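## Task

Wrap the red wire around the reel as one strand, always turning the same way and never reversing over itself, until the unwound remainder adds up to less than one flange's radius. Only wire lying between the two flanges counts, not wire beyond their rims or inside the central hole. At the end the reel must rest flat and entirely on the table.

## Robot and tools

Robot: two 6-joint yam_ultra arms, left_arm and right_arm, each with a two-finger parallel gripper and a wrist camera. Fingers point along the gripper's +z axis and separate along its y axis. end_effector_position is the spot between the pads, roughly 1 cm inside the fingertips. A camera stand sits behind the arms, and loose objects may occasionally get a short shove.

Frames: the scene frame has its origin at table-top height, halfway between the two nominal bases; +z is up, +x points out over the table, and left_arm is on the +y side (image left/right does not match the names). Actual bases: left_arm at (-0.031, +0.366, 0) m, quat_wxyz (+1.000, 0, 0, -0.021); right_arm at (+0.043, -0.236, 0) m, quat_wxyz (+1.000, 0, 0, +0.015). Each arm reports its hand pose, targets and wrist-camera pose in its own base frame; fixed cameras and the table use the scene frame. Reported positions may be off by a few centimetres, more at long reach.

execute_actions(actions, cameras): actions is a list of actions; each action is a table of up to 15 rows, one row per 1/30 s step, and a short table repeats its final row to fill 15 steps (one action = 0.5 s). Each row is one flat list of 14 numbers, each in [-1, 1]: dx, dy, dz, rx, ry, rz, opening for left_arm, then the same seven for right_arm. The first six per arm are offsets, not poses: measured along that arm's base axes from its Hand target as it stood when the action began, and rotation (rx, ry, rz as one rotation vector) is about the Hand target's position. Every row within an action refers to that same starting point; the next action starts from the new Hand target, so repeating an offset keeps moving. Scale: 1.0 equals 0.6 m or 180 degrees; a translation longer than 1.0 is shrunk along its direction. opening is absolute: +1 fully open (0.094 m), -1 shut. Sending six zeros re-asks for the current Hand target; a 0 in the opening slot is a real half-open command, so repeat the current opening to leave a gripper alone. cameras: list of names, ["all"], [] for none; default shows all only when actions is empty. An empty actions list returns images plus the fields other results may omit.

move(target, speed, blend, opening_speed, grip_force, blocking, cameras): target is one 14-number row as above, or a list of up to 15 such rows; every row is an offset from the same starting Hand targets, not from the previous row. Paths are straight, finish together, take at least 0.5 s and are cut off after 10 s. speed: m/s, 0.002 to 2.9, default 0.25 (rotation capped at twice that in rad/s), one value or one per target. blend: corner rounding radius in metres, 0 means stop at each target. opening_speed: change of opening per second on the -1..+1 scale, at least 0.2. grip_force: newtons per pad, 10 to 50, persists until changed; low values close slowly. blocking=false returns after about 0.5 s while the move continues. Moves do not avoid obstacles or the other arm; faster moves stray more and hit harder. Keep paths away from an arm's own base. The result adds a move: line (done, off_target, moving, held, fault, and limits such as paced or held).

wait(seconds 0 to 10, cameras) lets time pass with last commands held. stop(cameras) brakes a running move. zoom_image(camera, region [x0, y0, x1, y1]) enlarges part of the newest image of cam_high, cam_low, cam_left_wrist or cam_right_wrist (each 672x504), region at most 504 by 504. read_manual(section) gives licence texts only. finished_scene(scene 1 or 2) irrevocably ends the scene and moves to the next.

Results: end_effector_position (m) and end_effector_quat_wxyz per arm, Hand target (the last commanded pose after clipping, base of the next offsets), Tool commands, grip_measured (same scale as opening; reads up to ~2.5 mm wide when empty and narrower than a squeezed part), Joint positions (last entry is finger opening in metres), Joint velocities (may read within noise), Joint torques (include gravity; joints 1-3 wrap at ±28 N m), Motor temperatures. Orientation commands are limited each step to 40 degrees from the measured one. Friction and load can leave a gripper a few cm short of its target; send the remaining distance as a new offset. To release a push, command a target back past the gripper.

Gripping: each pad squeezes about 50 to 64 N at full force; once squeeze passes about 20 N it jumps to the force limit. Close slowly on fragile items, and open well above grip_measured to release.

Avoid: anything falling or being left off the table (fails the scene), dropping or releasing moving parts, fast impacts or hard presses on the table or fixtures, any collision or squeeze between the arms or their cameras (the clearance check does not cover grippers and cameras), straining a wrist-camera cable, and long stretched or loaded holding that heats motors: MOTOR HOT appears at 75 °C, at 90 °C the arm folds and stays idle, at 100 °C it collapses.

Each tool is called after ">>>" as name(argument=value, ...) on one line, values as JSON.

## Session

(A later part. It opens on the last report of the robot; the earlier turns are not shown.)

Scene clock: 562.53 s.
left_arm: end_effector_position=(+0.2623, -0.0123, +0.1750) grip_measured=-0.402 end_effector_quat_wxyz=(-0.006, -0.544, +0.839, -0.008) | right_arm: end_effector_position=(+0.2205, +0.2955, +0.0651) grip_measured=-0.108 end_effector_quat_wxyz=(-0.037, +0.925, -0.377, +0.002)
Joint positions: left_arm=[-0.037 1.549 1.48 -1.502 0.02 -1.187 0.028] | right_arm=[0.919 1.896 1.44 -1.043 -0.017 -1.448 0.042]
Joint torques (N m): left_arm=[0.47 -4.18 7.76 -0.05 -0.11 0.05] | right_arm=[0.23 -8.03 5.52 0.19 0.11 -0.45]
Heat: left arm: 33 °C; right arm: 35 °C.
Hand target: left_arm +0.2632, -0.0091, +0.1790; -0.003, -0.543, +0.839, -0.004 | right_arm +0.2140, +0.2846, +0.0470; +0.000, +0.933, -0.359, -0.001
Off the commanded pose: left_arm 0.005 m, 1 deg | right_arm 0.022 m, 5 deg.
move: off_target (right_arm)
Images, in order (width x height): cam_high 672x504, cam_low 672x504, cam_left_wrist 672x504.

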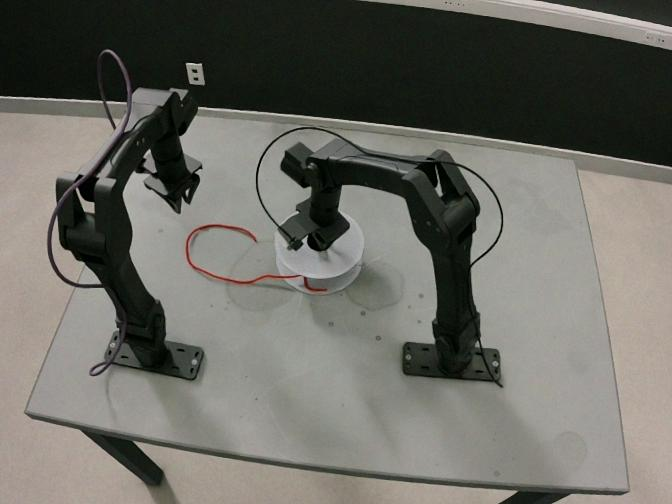

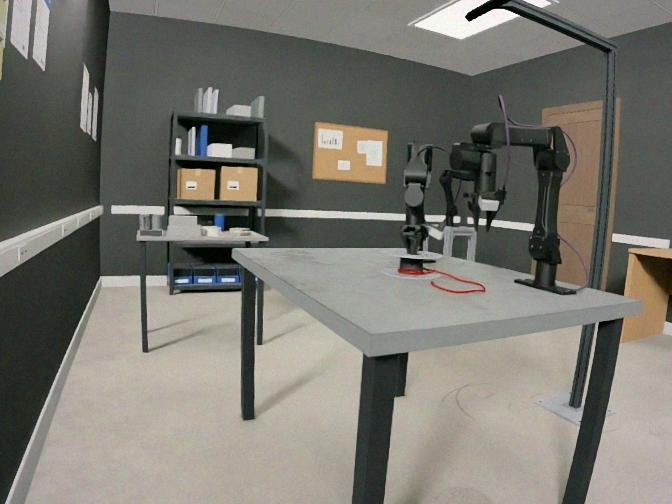

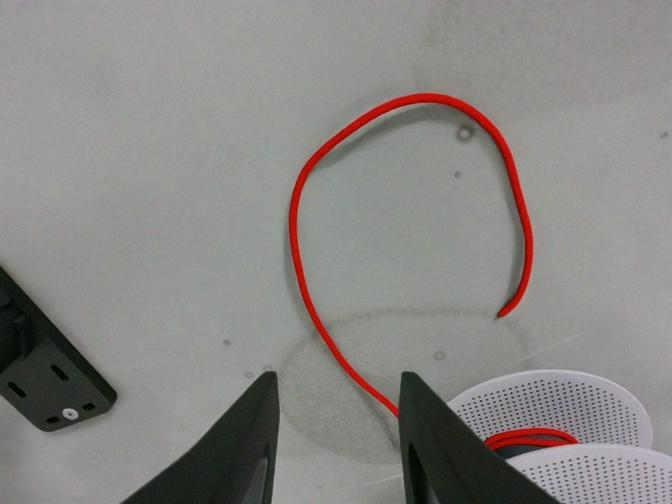

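>>> move(target=[[-0.012,0.02,-0.22,0,0,-0.1,-0.4,0,0,0,0,0,0,-0.1],[-0.012,0.02,-0.28,0,0,-0.1,-0.4,0,0,0,0,0,0,-0.1],[-0.012,0.02,-0.28,0,0,-0.1,-1,0,0,0,0,0,0,-0.1],[-0.05,0.05,-0.1,0,0,0.03,-1,0,0,0,0,0,0,-0.745]], speed=[0.15,0.1,0.1,0.12], opening_speed=1.5, cameras=["cam_left_wrist","cam_low","cam_high"])

>>> zoom_image(camera="cam_low", region=[370, 235, 490, 310])

Scene clock: 572.87 s.
left_arm: end_effector_position=(+0.2300, +0.0159, +0.1073) grip_measured=-0.971 end_effector_quat_wxyz=(-0.021, -0.575, +0.818, -0.001) | right_arm: end_effector_position=(+0.2199, +0.2923, +0.0577) grip_measured=-0.743 end_effector_quat_wxyz=(-0.025, +0.931, -0.364, +0.003)
Joint positions: left_arm=[0.083 1.45 1.118 -1.273 0.023 -1.143 0.001] | right_arm=[0.919 1.912 1.433 -1.042 -0.008 -1.477 0.012]
Joint torques (N m): left_arm=[0.83 -5.5 8.35 -0.11 -0.14 -0.07] | right_arm=[0.31 -9.33 6.04 0.14 0.01 -0.11]
Heat: left arm: 33 °C; right arm: 35 °C.
Hand target: left_arm +0.2331, +0.0210, +0.1190; -0.003, -0.582, +0.813, -0.004 | right_arm +0.2140, +0.2846, +0.0471; +0.000, +0.934, -0.359, +0.000
Off the commanded pose: left_arm 0.013 m, 2 deg | right_arm 0.014 m, 3 deg.
move: off_target (left_arm, right_arm); target 4's new opening was sent with right_arm's hand 0.022 m and 5 deg from that target
Images, in order (width x height): cam_high 672x504, cam_low 672x504, cam_left_wrist 672x504.

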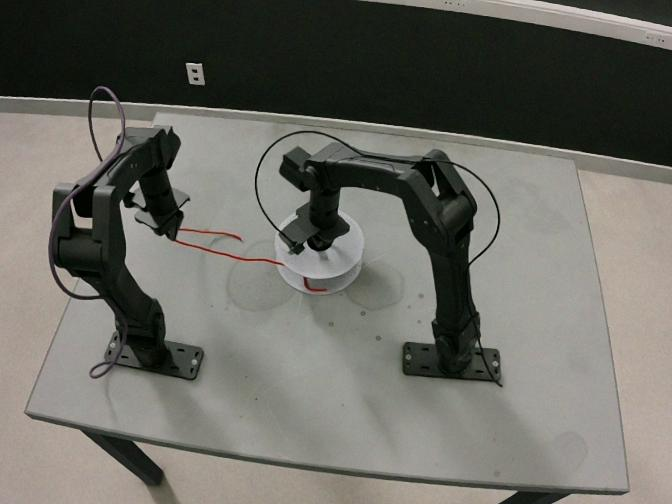

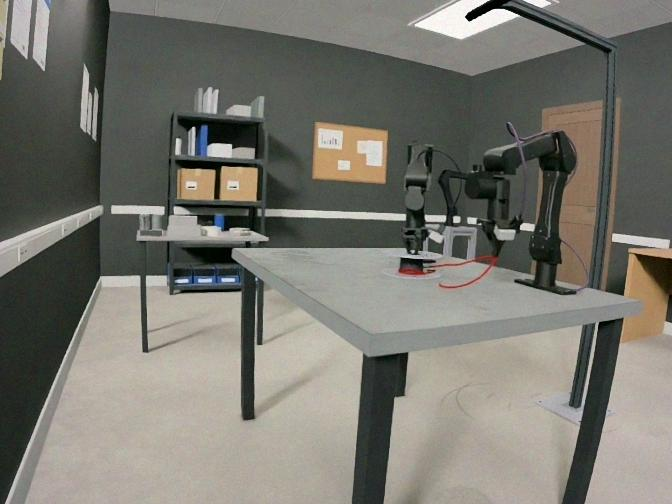

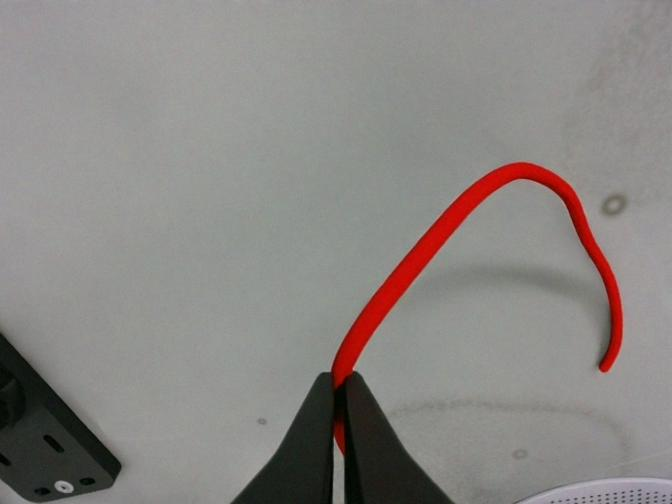

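Scaled by 4.200 from the camera's 672x504 image, which has a finer 960x720 frame.

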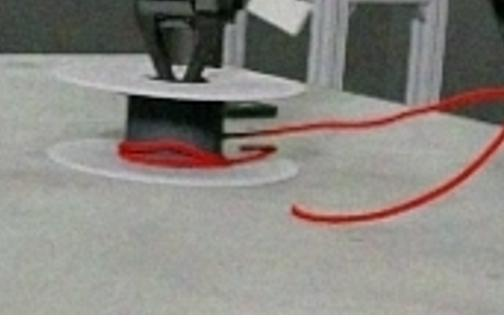

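>>> move(target=[[0,0,0.0,0,0,0,-1,0.003,0.005,0.1,0,0,0,-0.745],[0,0,0.0,0,0,0,-1,0.0063,0.008,0.1,0,0,-0.5,-0.745],[0,0,0.0,0,0,0,-1,0.0063,0.008,0.1,0,0,1,-0.745]], speed=[0.15,0.6,0.6], cameras=["cam_right_wrist","cam_low"])

Scene clock: 579.97 s.
left_arm: end_effector_position=(+0.2300, +0.0159, +0.1073) grip_measured=-0.971 end_effector_quat_wxyz=(-0.021, -0.575, +0.818, -0.001) | right_arm: end_effector_position=(+0.2163, +0.2873, +0.1032) grip_measured=-0.743 end_effector_quat_wxyz=(-0.004, +0.356, +0.934, +0.001)
Joint positions: left_arm=[0.083 1.45 1.118 -1.273 0.023 -1.143 0.001] | right_arm=[0.919 1.912 1.617 -1.278 -0.007 1.647 0.012]
Joint torques (N m): left_arm=[0.84 -5.5 8.32 -0.11 -0.15 -0.08] | right_arm=[0.34 -10.45 9.42 0.04 0.07 0.09]
Heat: left arm: 34 °C; right arm: 35 °C.
Hand target: left_arm +0.2331, +0.0210, +0.1190; -0.003, -0.582, +0.813, -0.004 | right_arm +0.2178, +0.2893, +0.1070; +0.001, +0.359, +0.934, +0.000
Off the commanded pose: left_arm 0.013 m, 2 deg | right_arm 0.005 m, 1 deg.
move: off_target (left_arm)
Images, in order (width x height): cam_low 672x504, cam_right_wrist 672x504.

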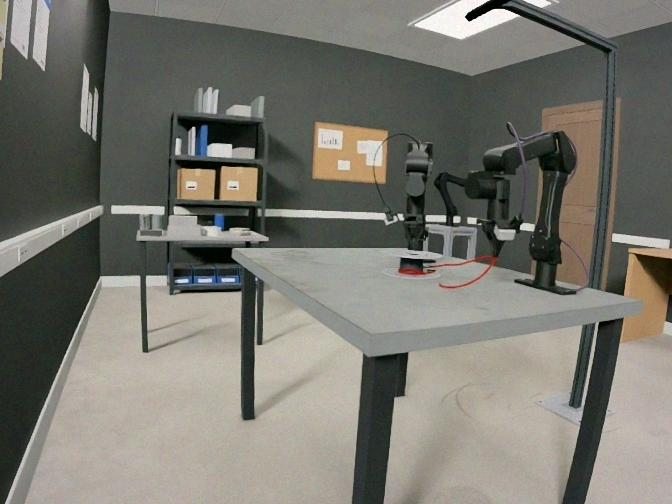

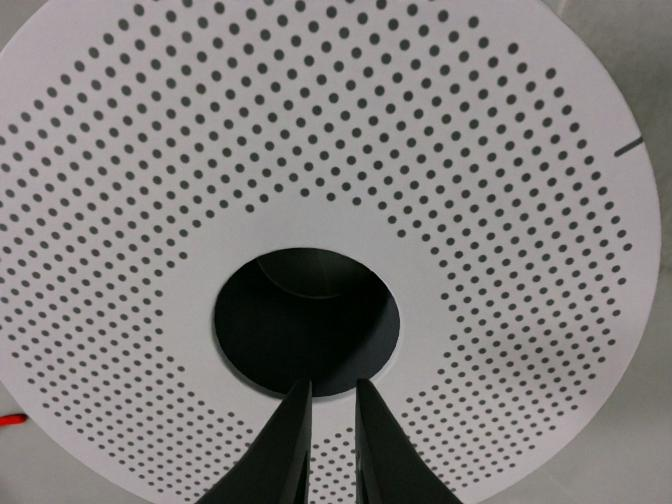

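>>> move(target=[[0,0,0.0,0,0,0,-1,0.0035,0.006,-0.1,0,0,0,-0.745],[0,0,0.0,0,0,0,-1,0.0035,0.006,-0.1,0,0,0,-0.1],[0.017,-0.1,0.0,0,0,0,-1,0.0035,0.006,-0.1,0,0,0.5,-0.1]], speed=[0.1,0.1,0.2], opening_speed=1.2, cameras=["cam_low","cam_high"])

>>> zoom_image(camera="cam_low", region=[370, 235, 490, 310])

>>> zoom_image(camera="cam_high", region=[200, 200, 390, 310])

Scene clock: 588.97 s.
left_arm: end_effector_position=(+0.2379, -0.0402, +0.1135) grip_measured=-0.971 end_effector_quat_wxyz=(-0.014, -0.582, +0.813, -0.006) | right_arm: end_effector_position=(+0.2245, +0.2994, +0.0640) grip_measured=-0.113 end_effector_quat_wxyz=(+0.021, -0.388, +0.921, +0.019)
Joint positions: left_arm=[-0.151 1.467 1.158 -1.273 0.028 -1.392 0.001] | right_arm=[0.919 1.934 1.489 -1.071 -0.012 0.121 0.042]
Joint torques (N m): left_arm=[-0.49 -3.58 8.4 0.02 -0.2 -0.08] | right_arm=[0.35 -8.58 5.64 0.33 0.09 -0.38]
Heat: left arm: 34 °C; right arm: 35 °C.
Hand target: left_arm +0.2433, -0.0391, +0.1190; -0.003, -0.582, +0.813, -0.004 | right_arm +0.2198, +0.2929, +0.0469; +0.000, -0.407, +0.914, +0.000
Off the commanded pose: left_arm 0.008 m, 1 deg | right_arm 0.019 m, 4 deg.
move: off_target (right_arm)
Images, in order (width x height): cam_high 672x504, cam_low 672x504.

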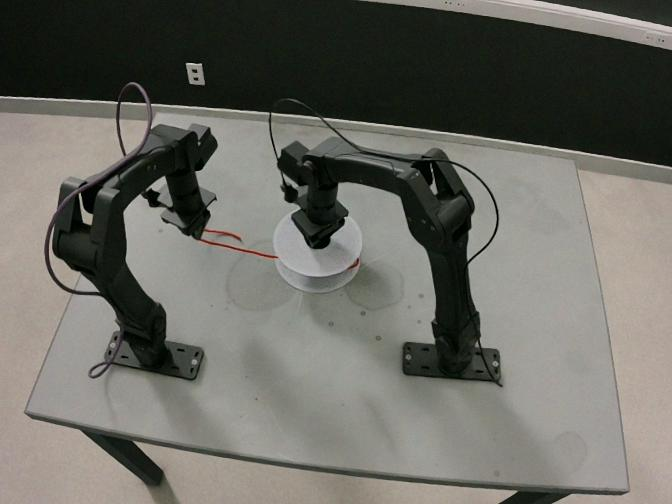

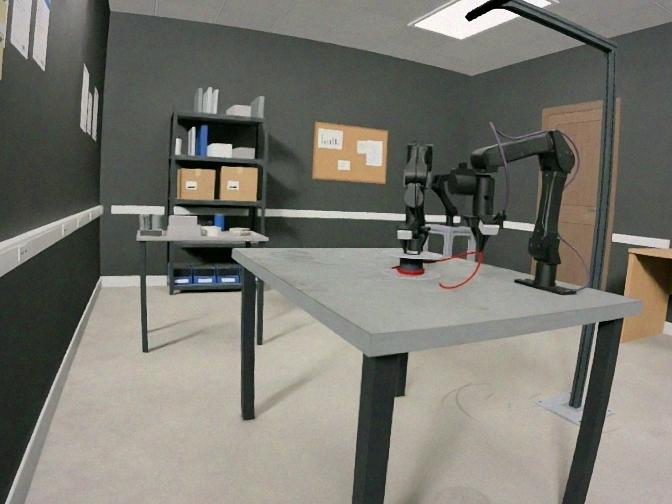

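Scaled by 4.200 from the camera's 672x504 image, which has a finer 960x720 frame.

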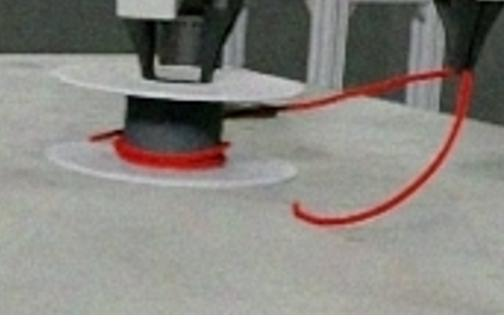

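Scaled by 2.653 from the camera's 672x504 image, which has a finer 960x720 frame.

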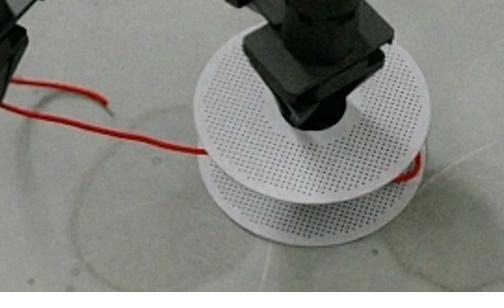

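>>> move(target=[[0.0,0.01,-0.17,0,0,0,-1,0,0,0,0,0,0,-0.1],[0.0,0.01,-0.17,0,0,0,-0.4,0,0,0,0,0,0,-0.1],[0.04,0.08,0.1,0,0,-0.05,-0.4,0,0,0,0,0,0,-0.1]], speed=0.15, opening_speed=1.0, cameras=["cam_low","cam_high","cam_left_wrist"])

>>> zoom_image(camera="cam_low", region=[370, 235, 490, 310])

Scene clock: 594.80 s.
left_arm: end_effector_position=(+0.2664, +0.0052, +0.1750) grip_measured=-0.402 end_effector_quat_wxyz=(-0.006, -0.517, +0.856, -0.008) | right_arm: end_effector_position=(+0.2245, +0.2994, +0.0640) grip_measured=-0.113 end_effector_quat_wxyz=(+0.021, -0.389, +0.921, +0.019)
Joint positions: left_arm=[0.03 1.566 1.497 -1.504 0.021 -1.057 0.028] | right_arm=[0.919 1.934 1.489 -1.071 -0.012 0.121 0.042]
Joint torques (N m): left_arm=[0.53 -4.31 7.77 -0.03 -0.13 0.05] | right_arm=[0.31 -8.51 5.67 0.32 0.08 -0.38]
Heat: left arm: 34 °C; right arm: 34 °C.
Hand target: left_arm +0.2673, +0.0089, +0.1790; -0.003, -0.517, +0.856, -0.004 | right_arm +0.2198, +0.2929, +0.0469; +0.000, -0.407, +0.914, +0.000
Off the commanded pose: left_arm 0.006 m, 1 deg | right_arm 0.019 m, 4 deg.
move: off_target (right_arm)
Images, in order (width x height): cam_high 672x504, cam_low 672x504, cam_left_wrist 672x504.

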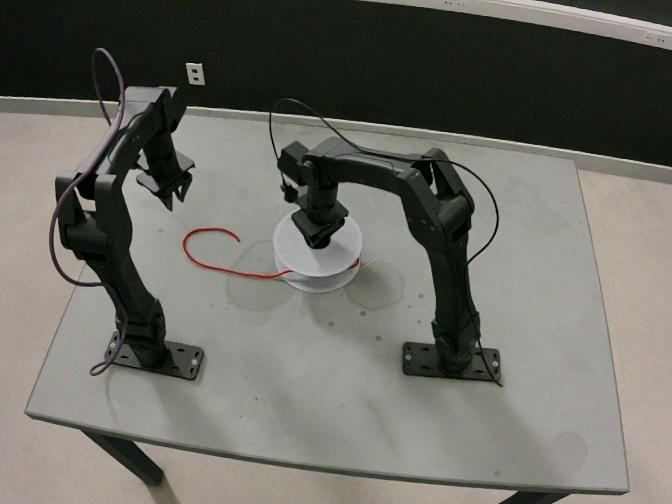

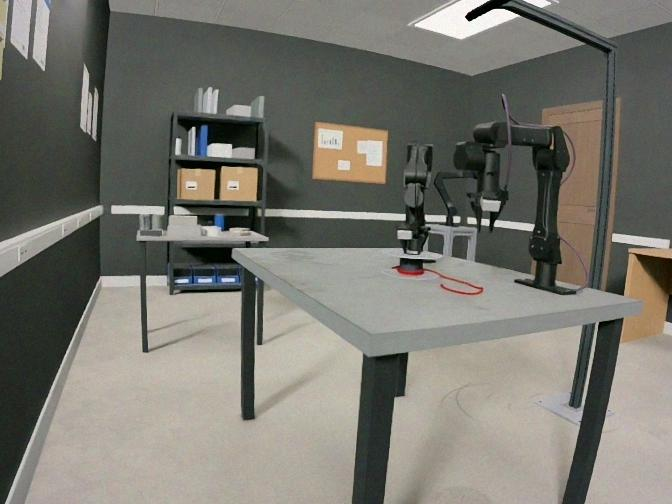

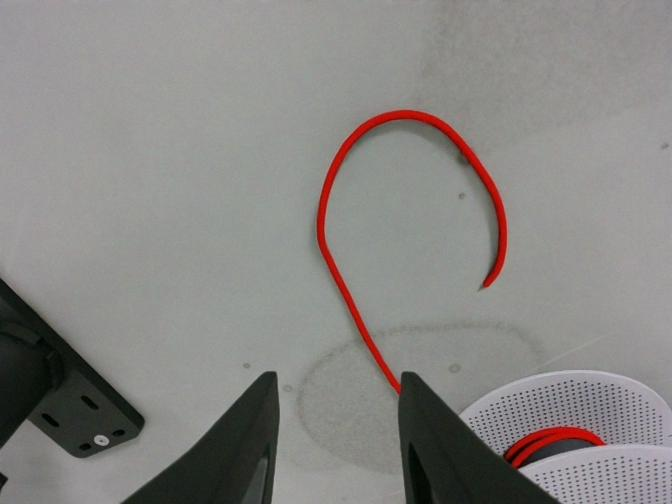

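Scaled by 4.200 from the camera's 672x504 image, which has a finer 960x720 frame.

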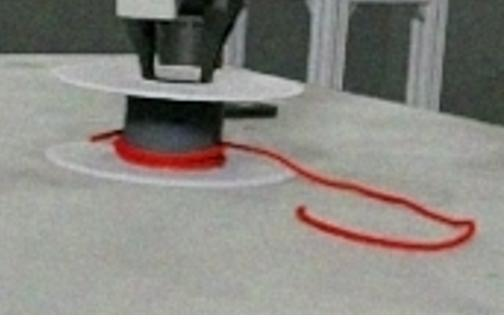

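>>> move(target=[[0.0395,0.018,-0.22,0,0,-0.146,-0.4,0,0,0,0,0,0,-0.1],[0.0395,0.018,-0.28,0,0,-0.146,-0.4,0,0,0,0,0,0,-0.1],[0.0395,0.018,-0.28,0,0,-0.146,-1,0,0,0,0,0,0,-0.1],[-0.05,0.025,-0.1,0,0,0.015,-1,0,0,0,0,0,0,-0.1]], speed=[0.15,0.1,0.1,0.12], opening_speed=1.5, cameras=["cam_left_wrist","cam_low","cam_high"])

>>> zoom_image(camera="cam_low", region=[370, 235, 490, 310])

Scene clock: 604.33 s.
left_arm: end_effector_position=(+0.2340, +0.0204, +0.1072) grip_measured=-0.962 end_effector_quat_wxyz=(-0.020, -0.530, +0.848, +0.001) | right_arm: end_effector_position=(+0.2245, +0.2994, +0.0640) grip_measured=-0.113 end_effector_quat_wxyz=(+0.021, -0.389, +0.921, +0.019)
Joint positions: left_arm=[0.095 1.468 1.134 -1.273 0.016 -1.021 0.002] | right_arm=[0.919 1.934 1.489 -1.071 -0.012 0.121 0.042]
Joint torques (N m): left_arm=[0.7 -5.64 8.31 -0.09 -0.07 -0.09] | right_arm=[0.4 -8.54 5.61 0.31 0.09 -0.39]
Motor temperatures (°C): left_arm=[27 31 34 23 23 24 27] | right_arm=[23 34 28 27 22 24 24]
Heat: left arm: 34 °C; right arm: 34 °C.
Hand target: left_arm +0.2373, +0.0239, +0.1190; -0.003, -0.537, +0.844, -0.004 | right_arm +0.2198, +0.2929, +0.0469; +0.000, -0.407, +0.914, +0.000
Off the commanded pose: left_arm 0.013 m, 2 deg | right_arm 0.019 m, 4 deg.
move: off_target (left_arm, right_arm)
Images, in order (width x height): cam_high 672x504, cam_low 672x504, cam_left_wrist 672x504.

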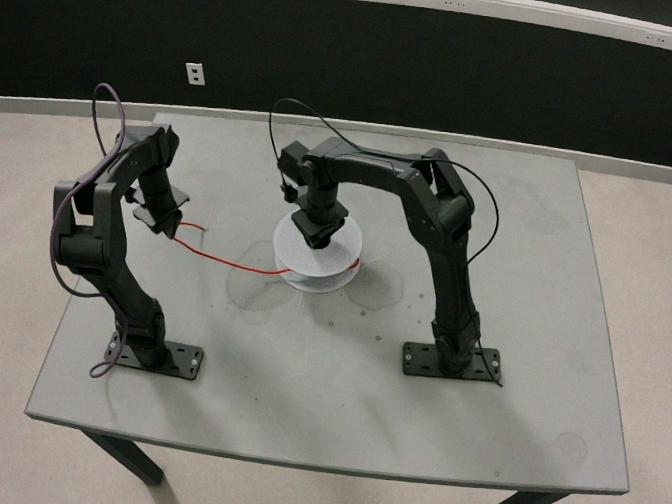

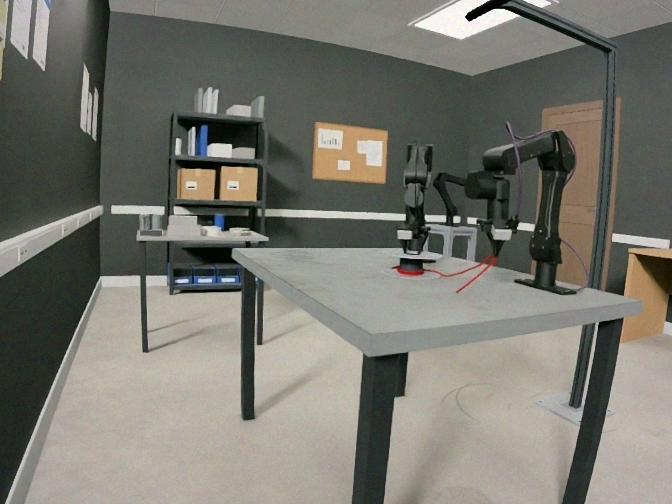

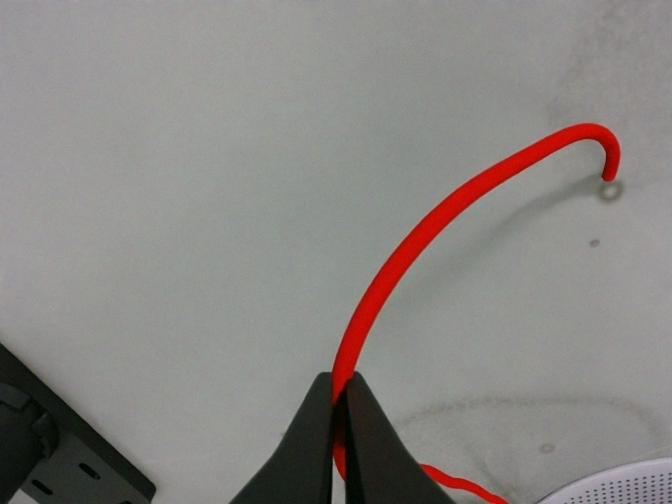

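Scaled by 4.200 from the camera's 672x504 image, which has a finer 960x720 frame.

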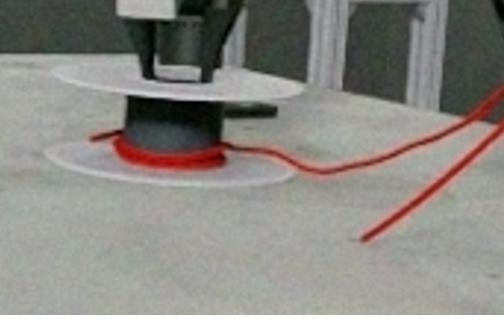

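>>> move(target=[[0.01,-0.07,0.0,0,0,0,-1,0,0,0,0,0,0.5,-0.1]], speed=0.2, cameras=["cam_low","cam_high"])

>>> zoom_image(camera="cam_low", region=[370, 235, 490, 310])

>>> zoom_image(camera="cam_high", region=[150, 200, 390, 310])

Scene clock: 610.17 s.
left_arm: end_effector_position=(+0.2385, -0.0199, +0.1114) grip_measured=-0.962 end_effector_quat_wxyz=(-0.017, -0.537, +0.844, -0.007) | right_arm: end_effector_position=(+0.2259, +0.3025, +0.0652) grip_measured=-0.108 end_effector_quat_wxyz=(-0.035, +0.926, -0.377, +0.001)
Joint positions: left_arm=[-0.064 1.468 1.151 -1.273 0.031 -1.197 0.002] | right_arm=[0.919 1.934 1.493 -1.063 -0.016 -1.45 0.042]
Joint torques (N m): left_arm=[-0.58 -4.21 8.44 -0.03 -0.23 -0.08] | right_arm=[0.43 -8.51 5.48 0.2 0.12 -0.4]
Heat: left arm: 34 °C; right arm: 34 °C.
Hand target: left_arm +0.2433, -0.0180, +0.1190; -0.003, -0.537, +0.844, -0.004 | right_arm +0.2199, +0.2929, +0.0470; +0.000, +0.933, -0.359, +0.000
Off the commanded pose: left_arm 0.009 m, 2 deg | right_arm 0.021 m, 5 deg.
move: off_target (right_arm)
Images, in order (width x height): cam_high 672x504, cam_low 672x504.

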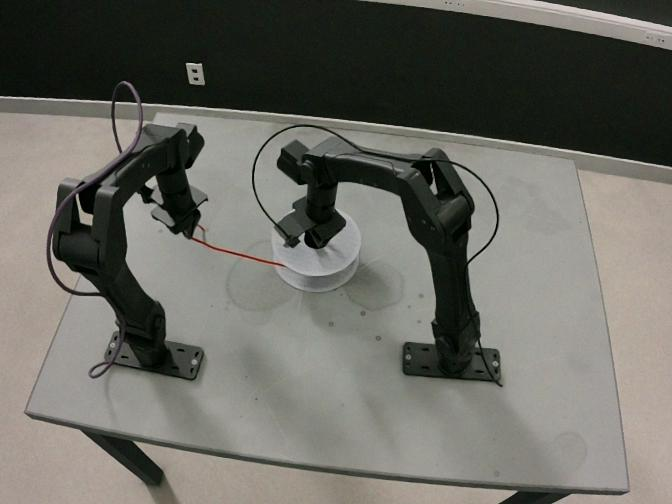

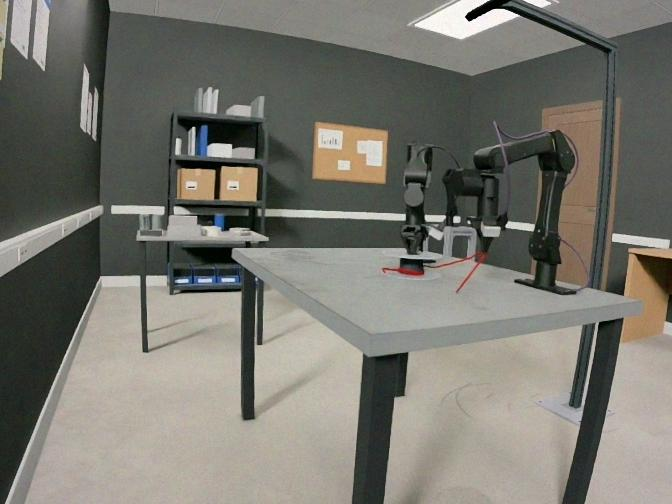

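Scaled by 4.200 from the camera's 672x504 image, which has a finer 960x720 frame.

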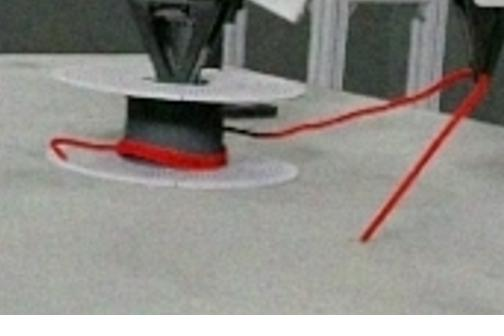

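Scaled by 2.100 from the camera's 672x504 image, which has a finer 960x720 frame.

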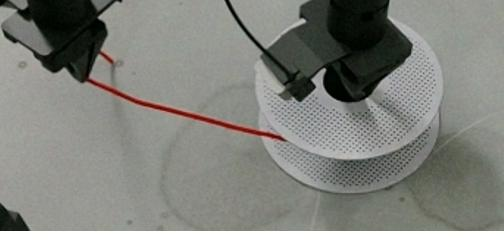

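>>> move(target=[[0,0,0.0,0,0,0,-1,0,0,0,0,0,0,-0.745],[0,0,0.0,0,0,0,-1,0.004,0.007,0.1,0,0,0,-0.745],[0,0,0.0,0,0,0,-1,0.0065,0.012,0.1,0,0,-0.5,-0.745],[0,0,0.0,0,0,0,-1,0.0065,0.012,0.1,0,0,1,-0.745]], speed=[0.15,0.15,0.6,0.6], opening_speed=2, cameras=["cam_right_wrist","cam_low"])

Scene clock: 618.10 s.
left_arm: end_effector_position=(+0.2385, -0.0199, +0.1114) grip_measured=-0.962 end_effector_quat_wxyz=(-0.017, -0.537, +0.844, -0.007) | right_arm: end_effector_position=(+0.2239, +0.2972, +0.1076) grip_measured=-0.743 end_effector_quat_wxyz=(-0.002, +0.358, +0.934, +0.006)
Joint positions: left_arm=[-0.064 1.468 1.151 -1.273 0.031 -1.197 0.002] | right_arm=[0.919 1.949 1.685 -1.296 -0.007 1.651 0.012]
Joint torques (N m): left_arm=[-0.55 -4.18 8.46 -0.04 -0.24 -0.07] | right_arm=[0.77 -9.92 9.36 0.11 0.03 0.11]
Heat: left arm: 33 °C; right arm: 34 °C.
Hand target: left_arm +0.2433, -0.0180, +0.1190; -0.003, -0.537, +0.844, -0.004 | right_arm +0.2238, +0.3002, +0.1069; +0.000, +0.359, +0.933, +0.000
Off the commanded pose: left_arm 0.009 m, 2 deg | right_arm 0.003 m, 1 deg.
move: done
Images, in order (width x height): cam_low 672x504, cam_right_wrist 672x504.

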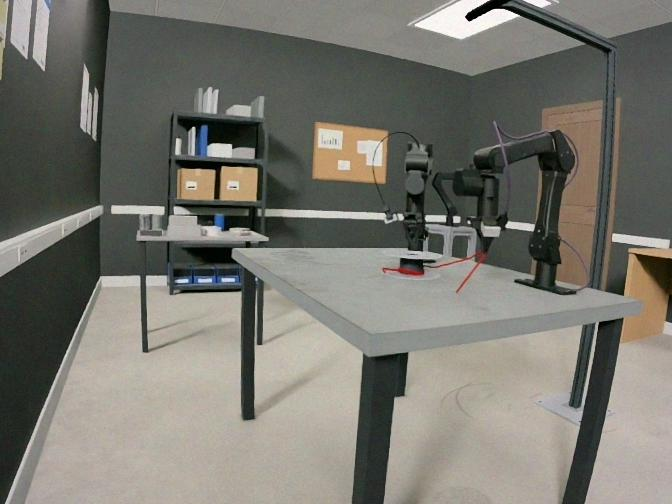

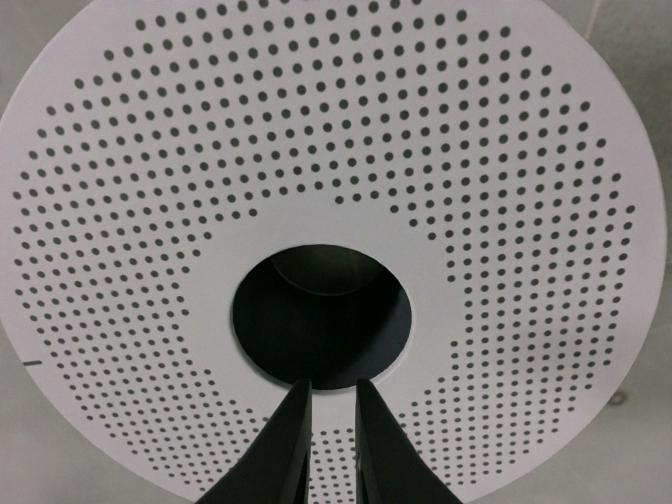

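>>> move(target=[[0.0,0.0,-0.08,0,0,0,-1,0.0017,0.0013,-0.1,0,0,0,-0.745],[0.0,0.0,-0.17,0,0,0,-1,0.0017,0.0013,-0.1,0,0,0,-0.1],[0.0,0.0,-0.17,0,0,0,-0.4,0.0017,0.0013,-0.1,0,0,0,-0.1],[0.04,0.07,0.1,0,0,-0.05,-0.4,0.0017,0.0013,-0.1,0,0,0,-0.1]], speed=0.12, opening_speed=1.0, cameras=["cam_low","cam_high","cam_left_wrist"])

>>> zoom_image(camera="cam_low", region=[370, 235, 490, 310])

Scene clock: 626.80 s.
left_arm: end_effector_position=(+0.2658, +0.0201, +0.1745) grip_measured=-0.402 end_effector_quat_wxyz=(-0.007, -0.469, +0.883, -0.008) | right_arm: end_effector_position=(+0.2272, +0.3017, +0.0633) grip_measured=-0.120 end_effector_quat_wxyz=(+0.001, +0.360, +0.933, +0.017)
Joint positions: left_arm=[0.085 1.571 1.499 -1.507 0.02 -0.892 0.028] | right_arm=[0.919 1.967 1.534 -1.104 -0.008 1.655 0.041]
Joint torques (N m): left_arm=[0.55 -4.3 7.98 -0.01 -0.12 0.04] | right_arm=[0.65 -8.73 5.85 0.46 0.07 0.04]
Heat: left arm: 33 °C; right arm: 34 °C.
Hand target: left_arm +0.2672, +0.0239, +0.1789; -0.004, -0.469, +0.883, -0.003 | right_arm +0.2249, +0.3010, +0.0470; +0.000, +0.359, +0.933, +0.000
Off the commanded pose: left_arm 0.006 m, 1 deg | right_arm 0.017 m, 2 deg.
move: off_target (right_arm)
Images, in order (width x height): cam_high 672x504, cam_low 672x504, cam_left_wrist 672x504.

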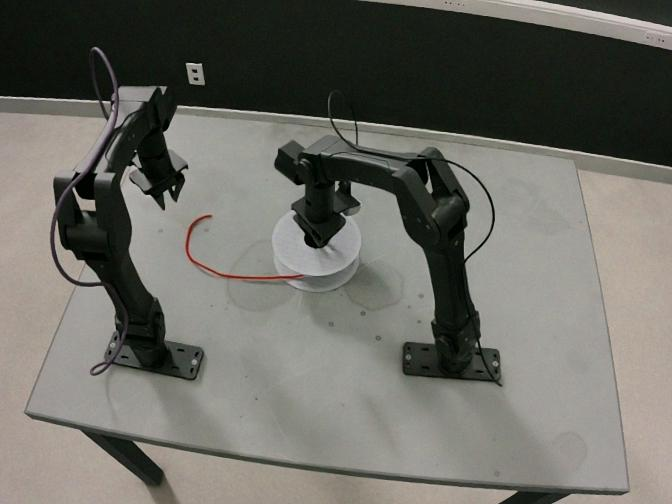

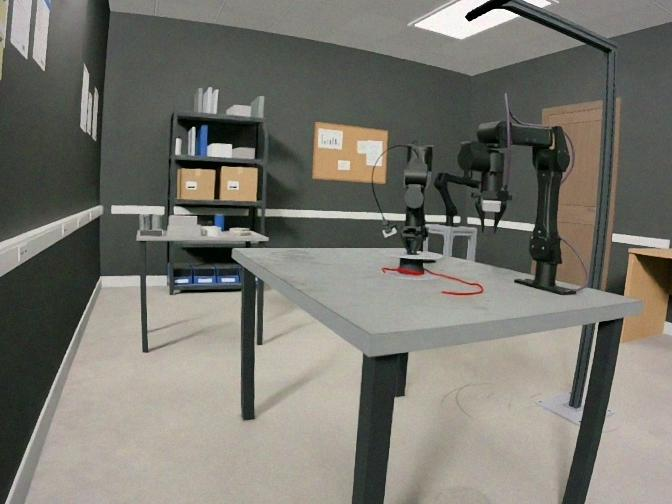

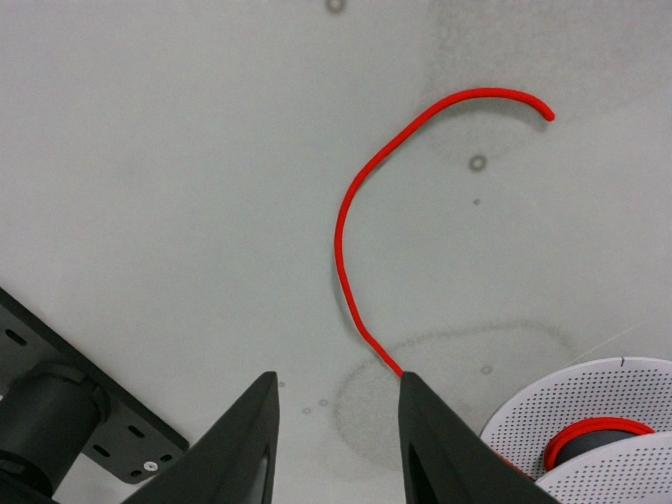

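Scaled by 4.200 from the camera's 672x504 image, which has a finer 960x720 frame.

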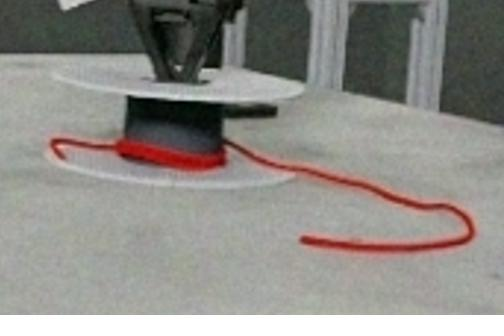

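>>> move(target=[[0.175,-0.015,-0.2,0,0,-0.5,-0.4,0,0,0,0,0,0,-0.1]], speed=0.2, cameras=["cam_left_wrist"])

Scene clock: 634.70 s.
left_arm: end_effector_position=(+0.3600, +0.0166, +0.0557) grip_measured=-0.402 end_effector_quat_wxyz=(-0.021, +0.285, +0.958, -0.006) | right_arm: end_effector_position=(+0.2272, +0.3017, +0.0633) grip_measured=-0.120 end_effector_quat_wxyz=(+0.001, +0.360, +0.933, +0.017)
Joint positions: left_arm=[0.042 1.98 1.522 -1.155 -0.002 0.621 0.028] | right_arm=[0.919 1.967 1.534 -1.104 -0.008 1.655 0.041]
Joint torques (N m): left_arm=[-0.58 -7.19 8.38 0.2 -0.03 0.1] | right_arm=[0.68 -8.76 6 0.49 0.07 0.06]
Heat: left arm: 33 °C; right arm: 34 °C.
Hand target: left_arm +0.3724, +0.0149, +0.0591; -0.004, +0.293, +0.956, +0.000 | right_arm +0.2249, +0.3010, +0.0470; +0.000, +0.359, +0.933, +0.000
Off the commanded pose: left_arm 0.013 m, 2 deg | right_arm 0.016 m, 2 deg.
move: off_target (left_arm, right_arm)
Images, in order (width x height): cam_left_wrist 672x504.

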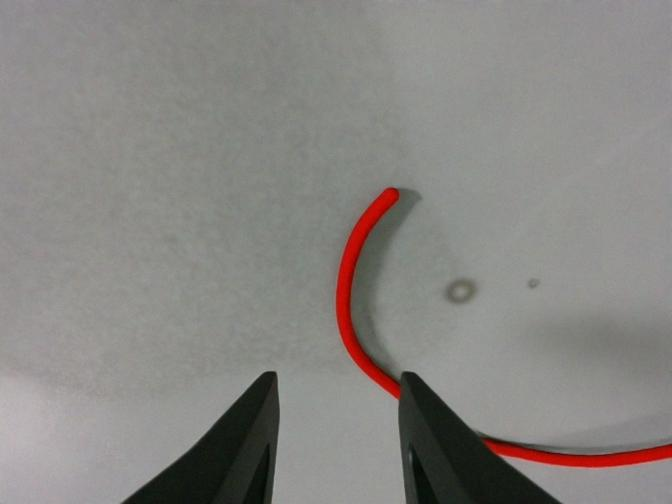

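>>> move(target=[[0.005,0,-0.08,0,0,0,-0.4,0,0,0,0,0,0,-0.1],[0.005,0,-0.08,0,0,0,-1,0,0,0,0,0,0,-0.1],[-0.12,0.03,0.05,0,0,0.3,-1,0,0,0,0,0,0,-0.1],[-0.243,0.04,0.1,0,0,0.6,-1,0,0,0,0,0,0,-0.1]], speed=[0.1,0.1,0.15,0.15], opening_speed=1, cameras=["cam_left_wrist","cam_low","cam_high"])

>>> zoom_image(camera="cam_low", region=[370, 235, 490, 310])

Scene clock: 645.83 s.
left_arm: end_effector_position=(+0.2324, +0.0382, +0.1156) grip_measured=-0.968 end_effector_quat_wxyz=(-0.004, -0.595, +0.804, -0.003) | right_arm: end_effector_position=(+0.2272, +0.3017, +0.0633) grip_measured=-0.120 end_effector_quat_wxyz=(+0.001, +0.360, +0.933, +0.017)
Joint positions: left_arm=[0.165 1.438 1.142 -1.279 0.008 -1.109 0.002] | right_arm=[0.919 1.967 1.534 -1.104 -0.008 1.655 0.041]
Joint torques (N m): left_arm=[0.66 -5.55 5.12 -0.03 0.01 -0.11] | right_arm=[0.59 -8.66 5.85 0.45 0.05 0.06]
Heat: left arm: 33 °C; right arm: 34 °C.
Hand target: left_arm +0.2265, +0.0389, +0.1190; -0.003, -0.601, +0.799, -0.003 | right_arm +0.2249, +0.3010, +0.0470; +0.000, +0.359, +0.933, +0.000
Off the commanded pose: left_arm 0.007 m, 1 deg | right_arm 0.016 m, 2 deg.
move: off_target (right_arm)
Images, in order (width x height): cam_high 672x504, cam_low 672x504, cam_left_wrist 672x504.

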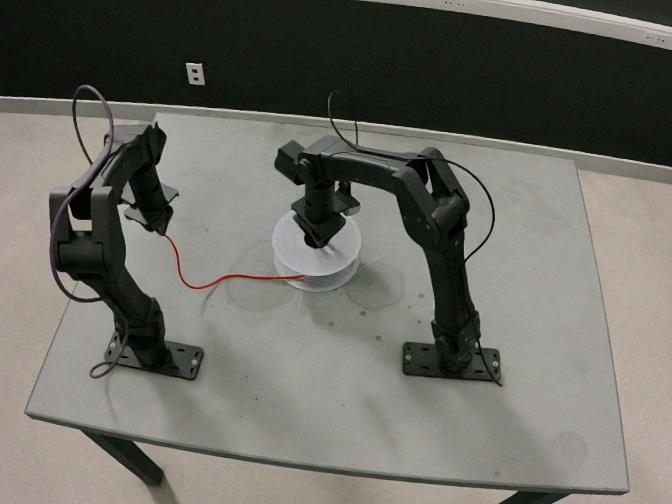

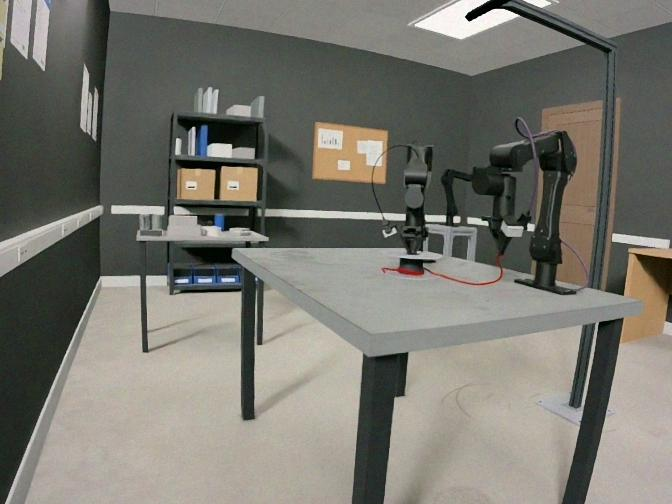

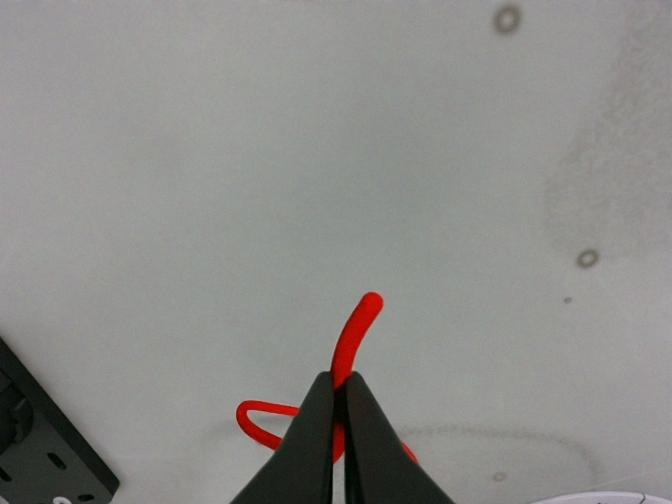

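Scaled by 4.200 from the camera's 672x504 image, which has a finer 960x720 frame.

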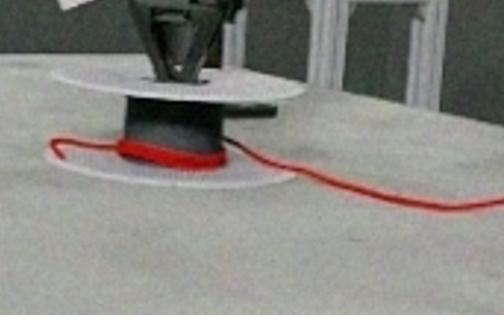

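>>> move(target=[[0.0,0.0,0.0,0,0,0,-1,0,0,0,0,0,0.25,-0.1],[0.0,-0.035,0.0,0,0,0,-1,0,0,0,0,0,0.5,-0.1]], speed=[0.2,0.2], blend=[0.01,0], cameras=["cam_low","cam_high"])

>>> zoom_image(camera="cam_low", region=[370, 235, 490, 310])

>>> zoom_image(camera="cam_high", region=[150, 200, 390, 310])

Scene clock: 651.80 s.
left_arm: end_effector_position=(+0.2319, +0.0195, +0.1153) grip_measured=-0.968 end_effector_quat_wxyz=(-0.006, -0.601, +0.799, -0.004) | right_arm: end_effector_position=(+0.2288, +0.3041, +0.0644) grip_measured=-0.112 end_effector_quat_wxyz=(+0.017, -0.388, +0.921, +0.015)
Joint positions: left_arm=[0.089 1.428 1.132 -1.28 0.012 -1.2 0.002] | right_arm=[0.919 1.967 1.538 -1.097 -0.009 0.121 0.042]
Joint torques (N m): left_arm=[-0.58 -5.57 5.16 -0.04 -0.03 -0.08] | right_arm=[0.53 -8.66 5.65 0.41 0.04 -0.39]
Heat: left arm: 33 °C; right arm: 34 °C.
Hand target: left_arm +0.2265, +0.0179, +0.1191; -0.003, -0.601, +0.799, -0.003 | right_arm +0.2248, +0.3009, +0.0469; +0.000, -0.407, +0.914, +0.000
Off the commanded pose: left_arm 0.007 m, 0 deg | right_arm 0.018 m, 3 deg.
move: off_target (right_arm)
Images, in order (width x height): cam_high 672x504, cam_low 672x504.

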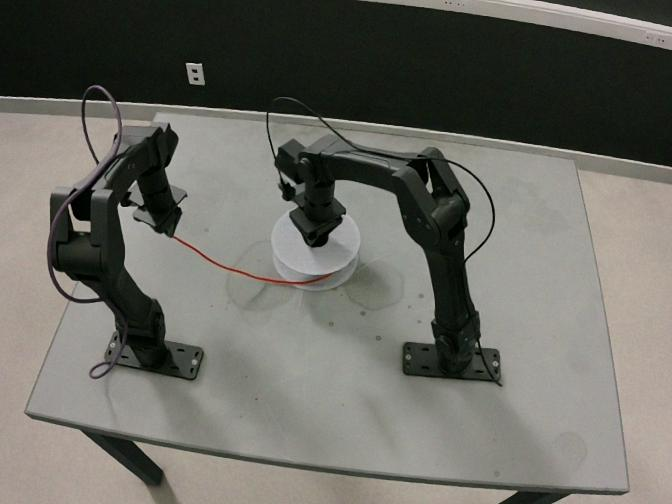

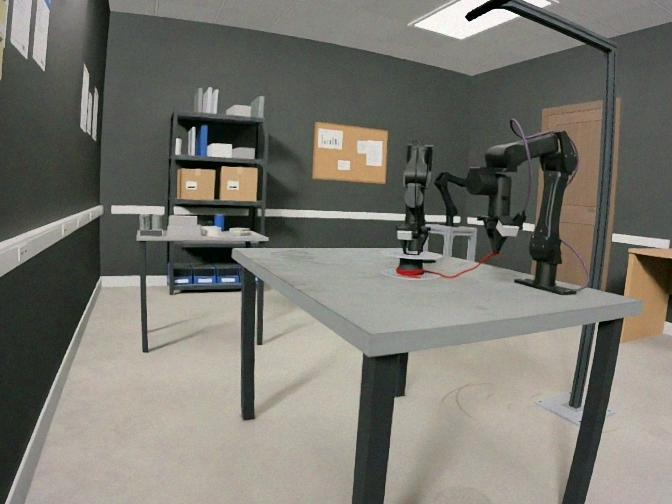

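Scaled by 4.200 from the camera's 672x504 image, which has a finer 960x720 frame.

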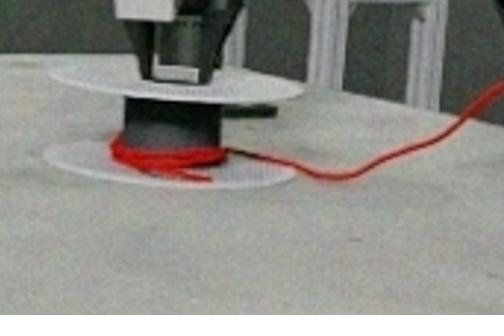

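Scaled by 2.100 from the camera's 672x504 image, which has a finer 960x720 frame.

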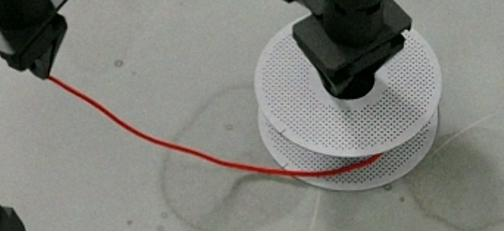

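>>> move(target=[[0.0,0.02,0.08,0,0,0,-1,0,0,0,0,0,0.2,-0.1],[0.01,-0.02,0.06,0,0,0,-1,0,0,0,0,0,0.5,-0.1]], speed=[0.2,0.2], blend=[0.01,0], cameras=["cam_low","cam_high"])

>>> zoom_image(camera="cam_low", region=[370, 235, 490, 310])

>>> zoom_image(camera="cam_high", region=[150, 200, 390, 310])

Scene clock: 657.83 s.
left_arm: end_effector_position=(+0.2317, +0.0049, +0.1572) grip_measured=-0.968 end_effector_quat_wxyz=(-0.009, -0.601, +0.799, -0.009) | right_arm: end_effector_position=(+0.2303, +0.3085, +0.0655) grip_measured=-0.108 end_effector_quat_wxyz=(-0.032, +0.925, -0.377, +0.000)
Joint positions: left_arm=[0.036 1.428 1.298 -1.445 0.024 -1.254 0.002] | right_arm=[0.919 1.967 1.541 -1.084 -0.017 -1.448 0.042]
Joint torques (N m): left_arm=[-0.64 -3.74 4.94 0.24 -0.17 -0.07] | right_arm=[0.66 -8.69 5.57 0.28 0.13 -0.4]
Heat: left arm: 33 °C; right arm: 34 °C.
Hand target: left_arm +0.2325, +0.0060, +0.1551; -0.003, -0.601, +0.799, -0.003 | right_arm +0.2248, +0.3009, +0.0470; +0.000, +0.933, -0.359, +0.000
Off the commanded pose: left_arm 0.002 m, 1 deg | right_arm 0.021 m, 4 deg.
move: off_target (right_arm)
Images, in order (width x height): cam_high 672x504, cam_low 672x504.

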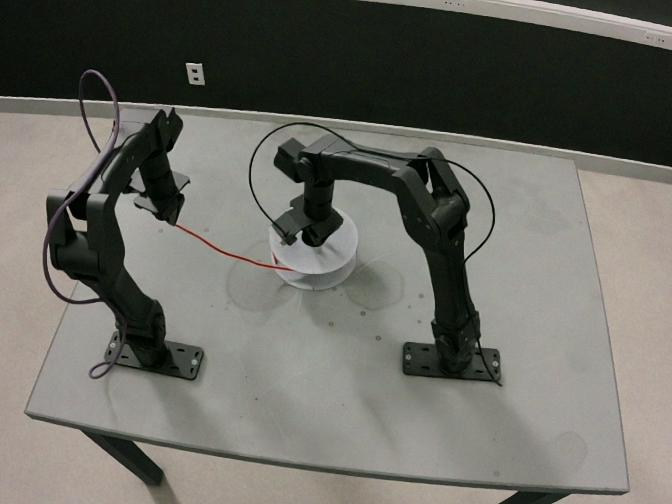

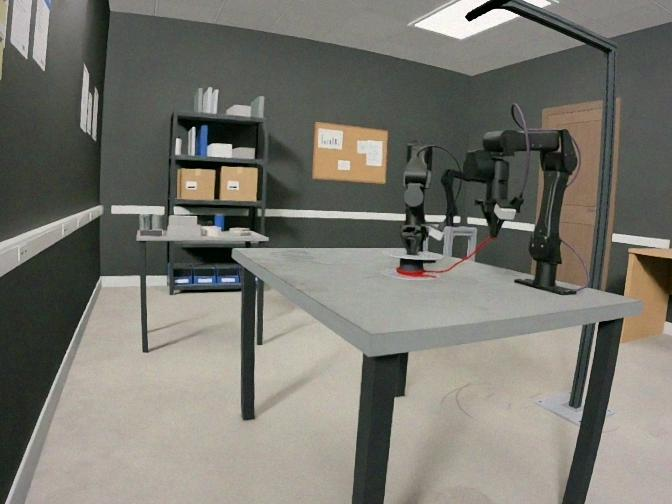

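Scaled by 4.200 from the camera's 672x504 image, which has a finer 960x720 frame.

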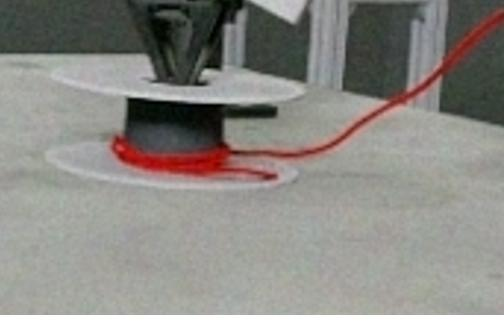

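Scaled by 2.100 from the camera's 672x504 image, which has a finer 960x720 frame.

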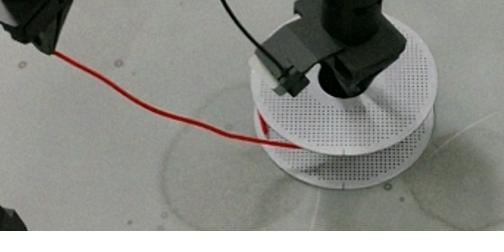

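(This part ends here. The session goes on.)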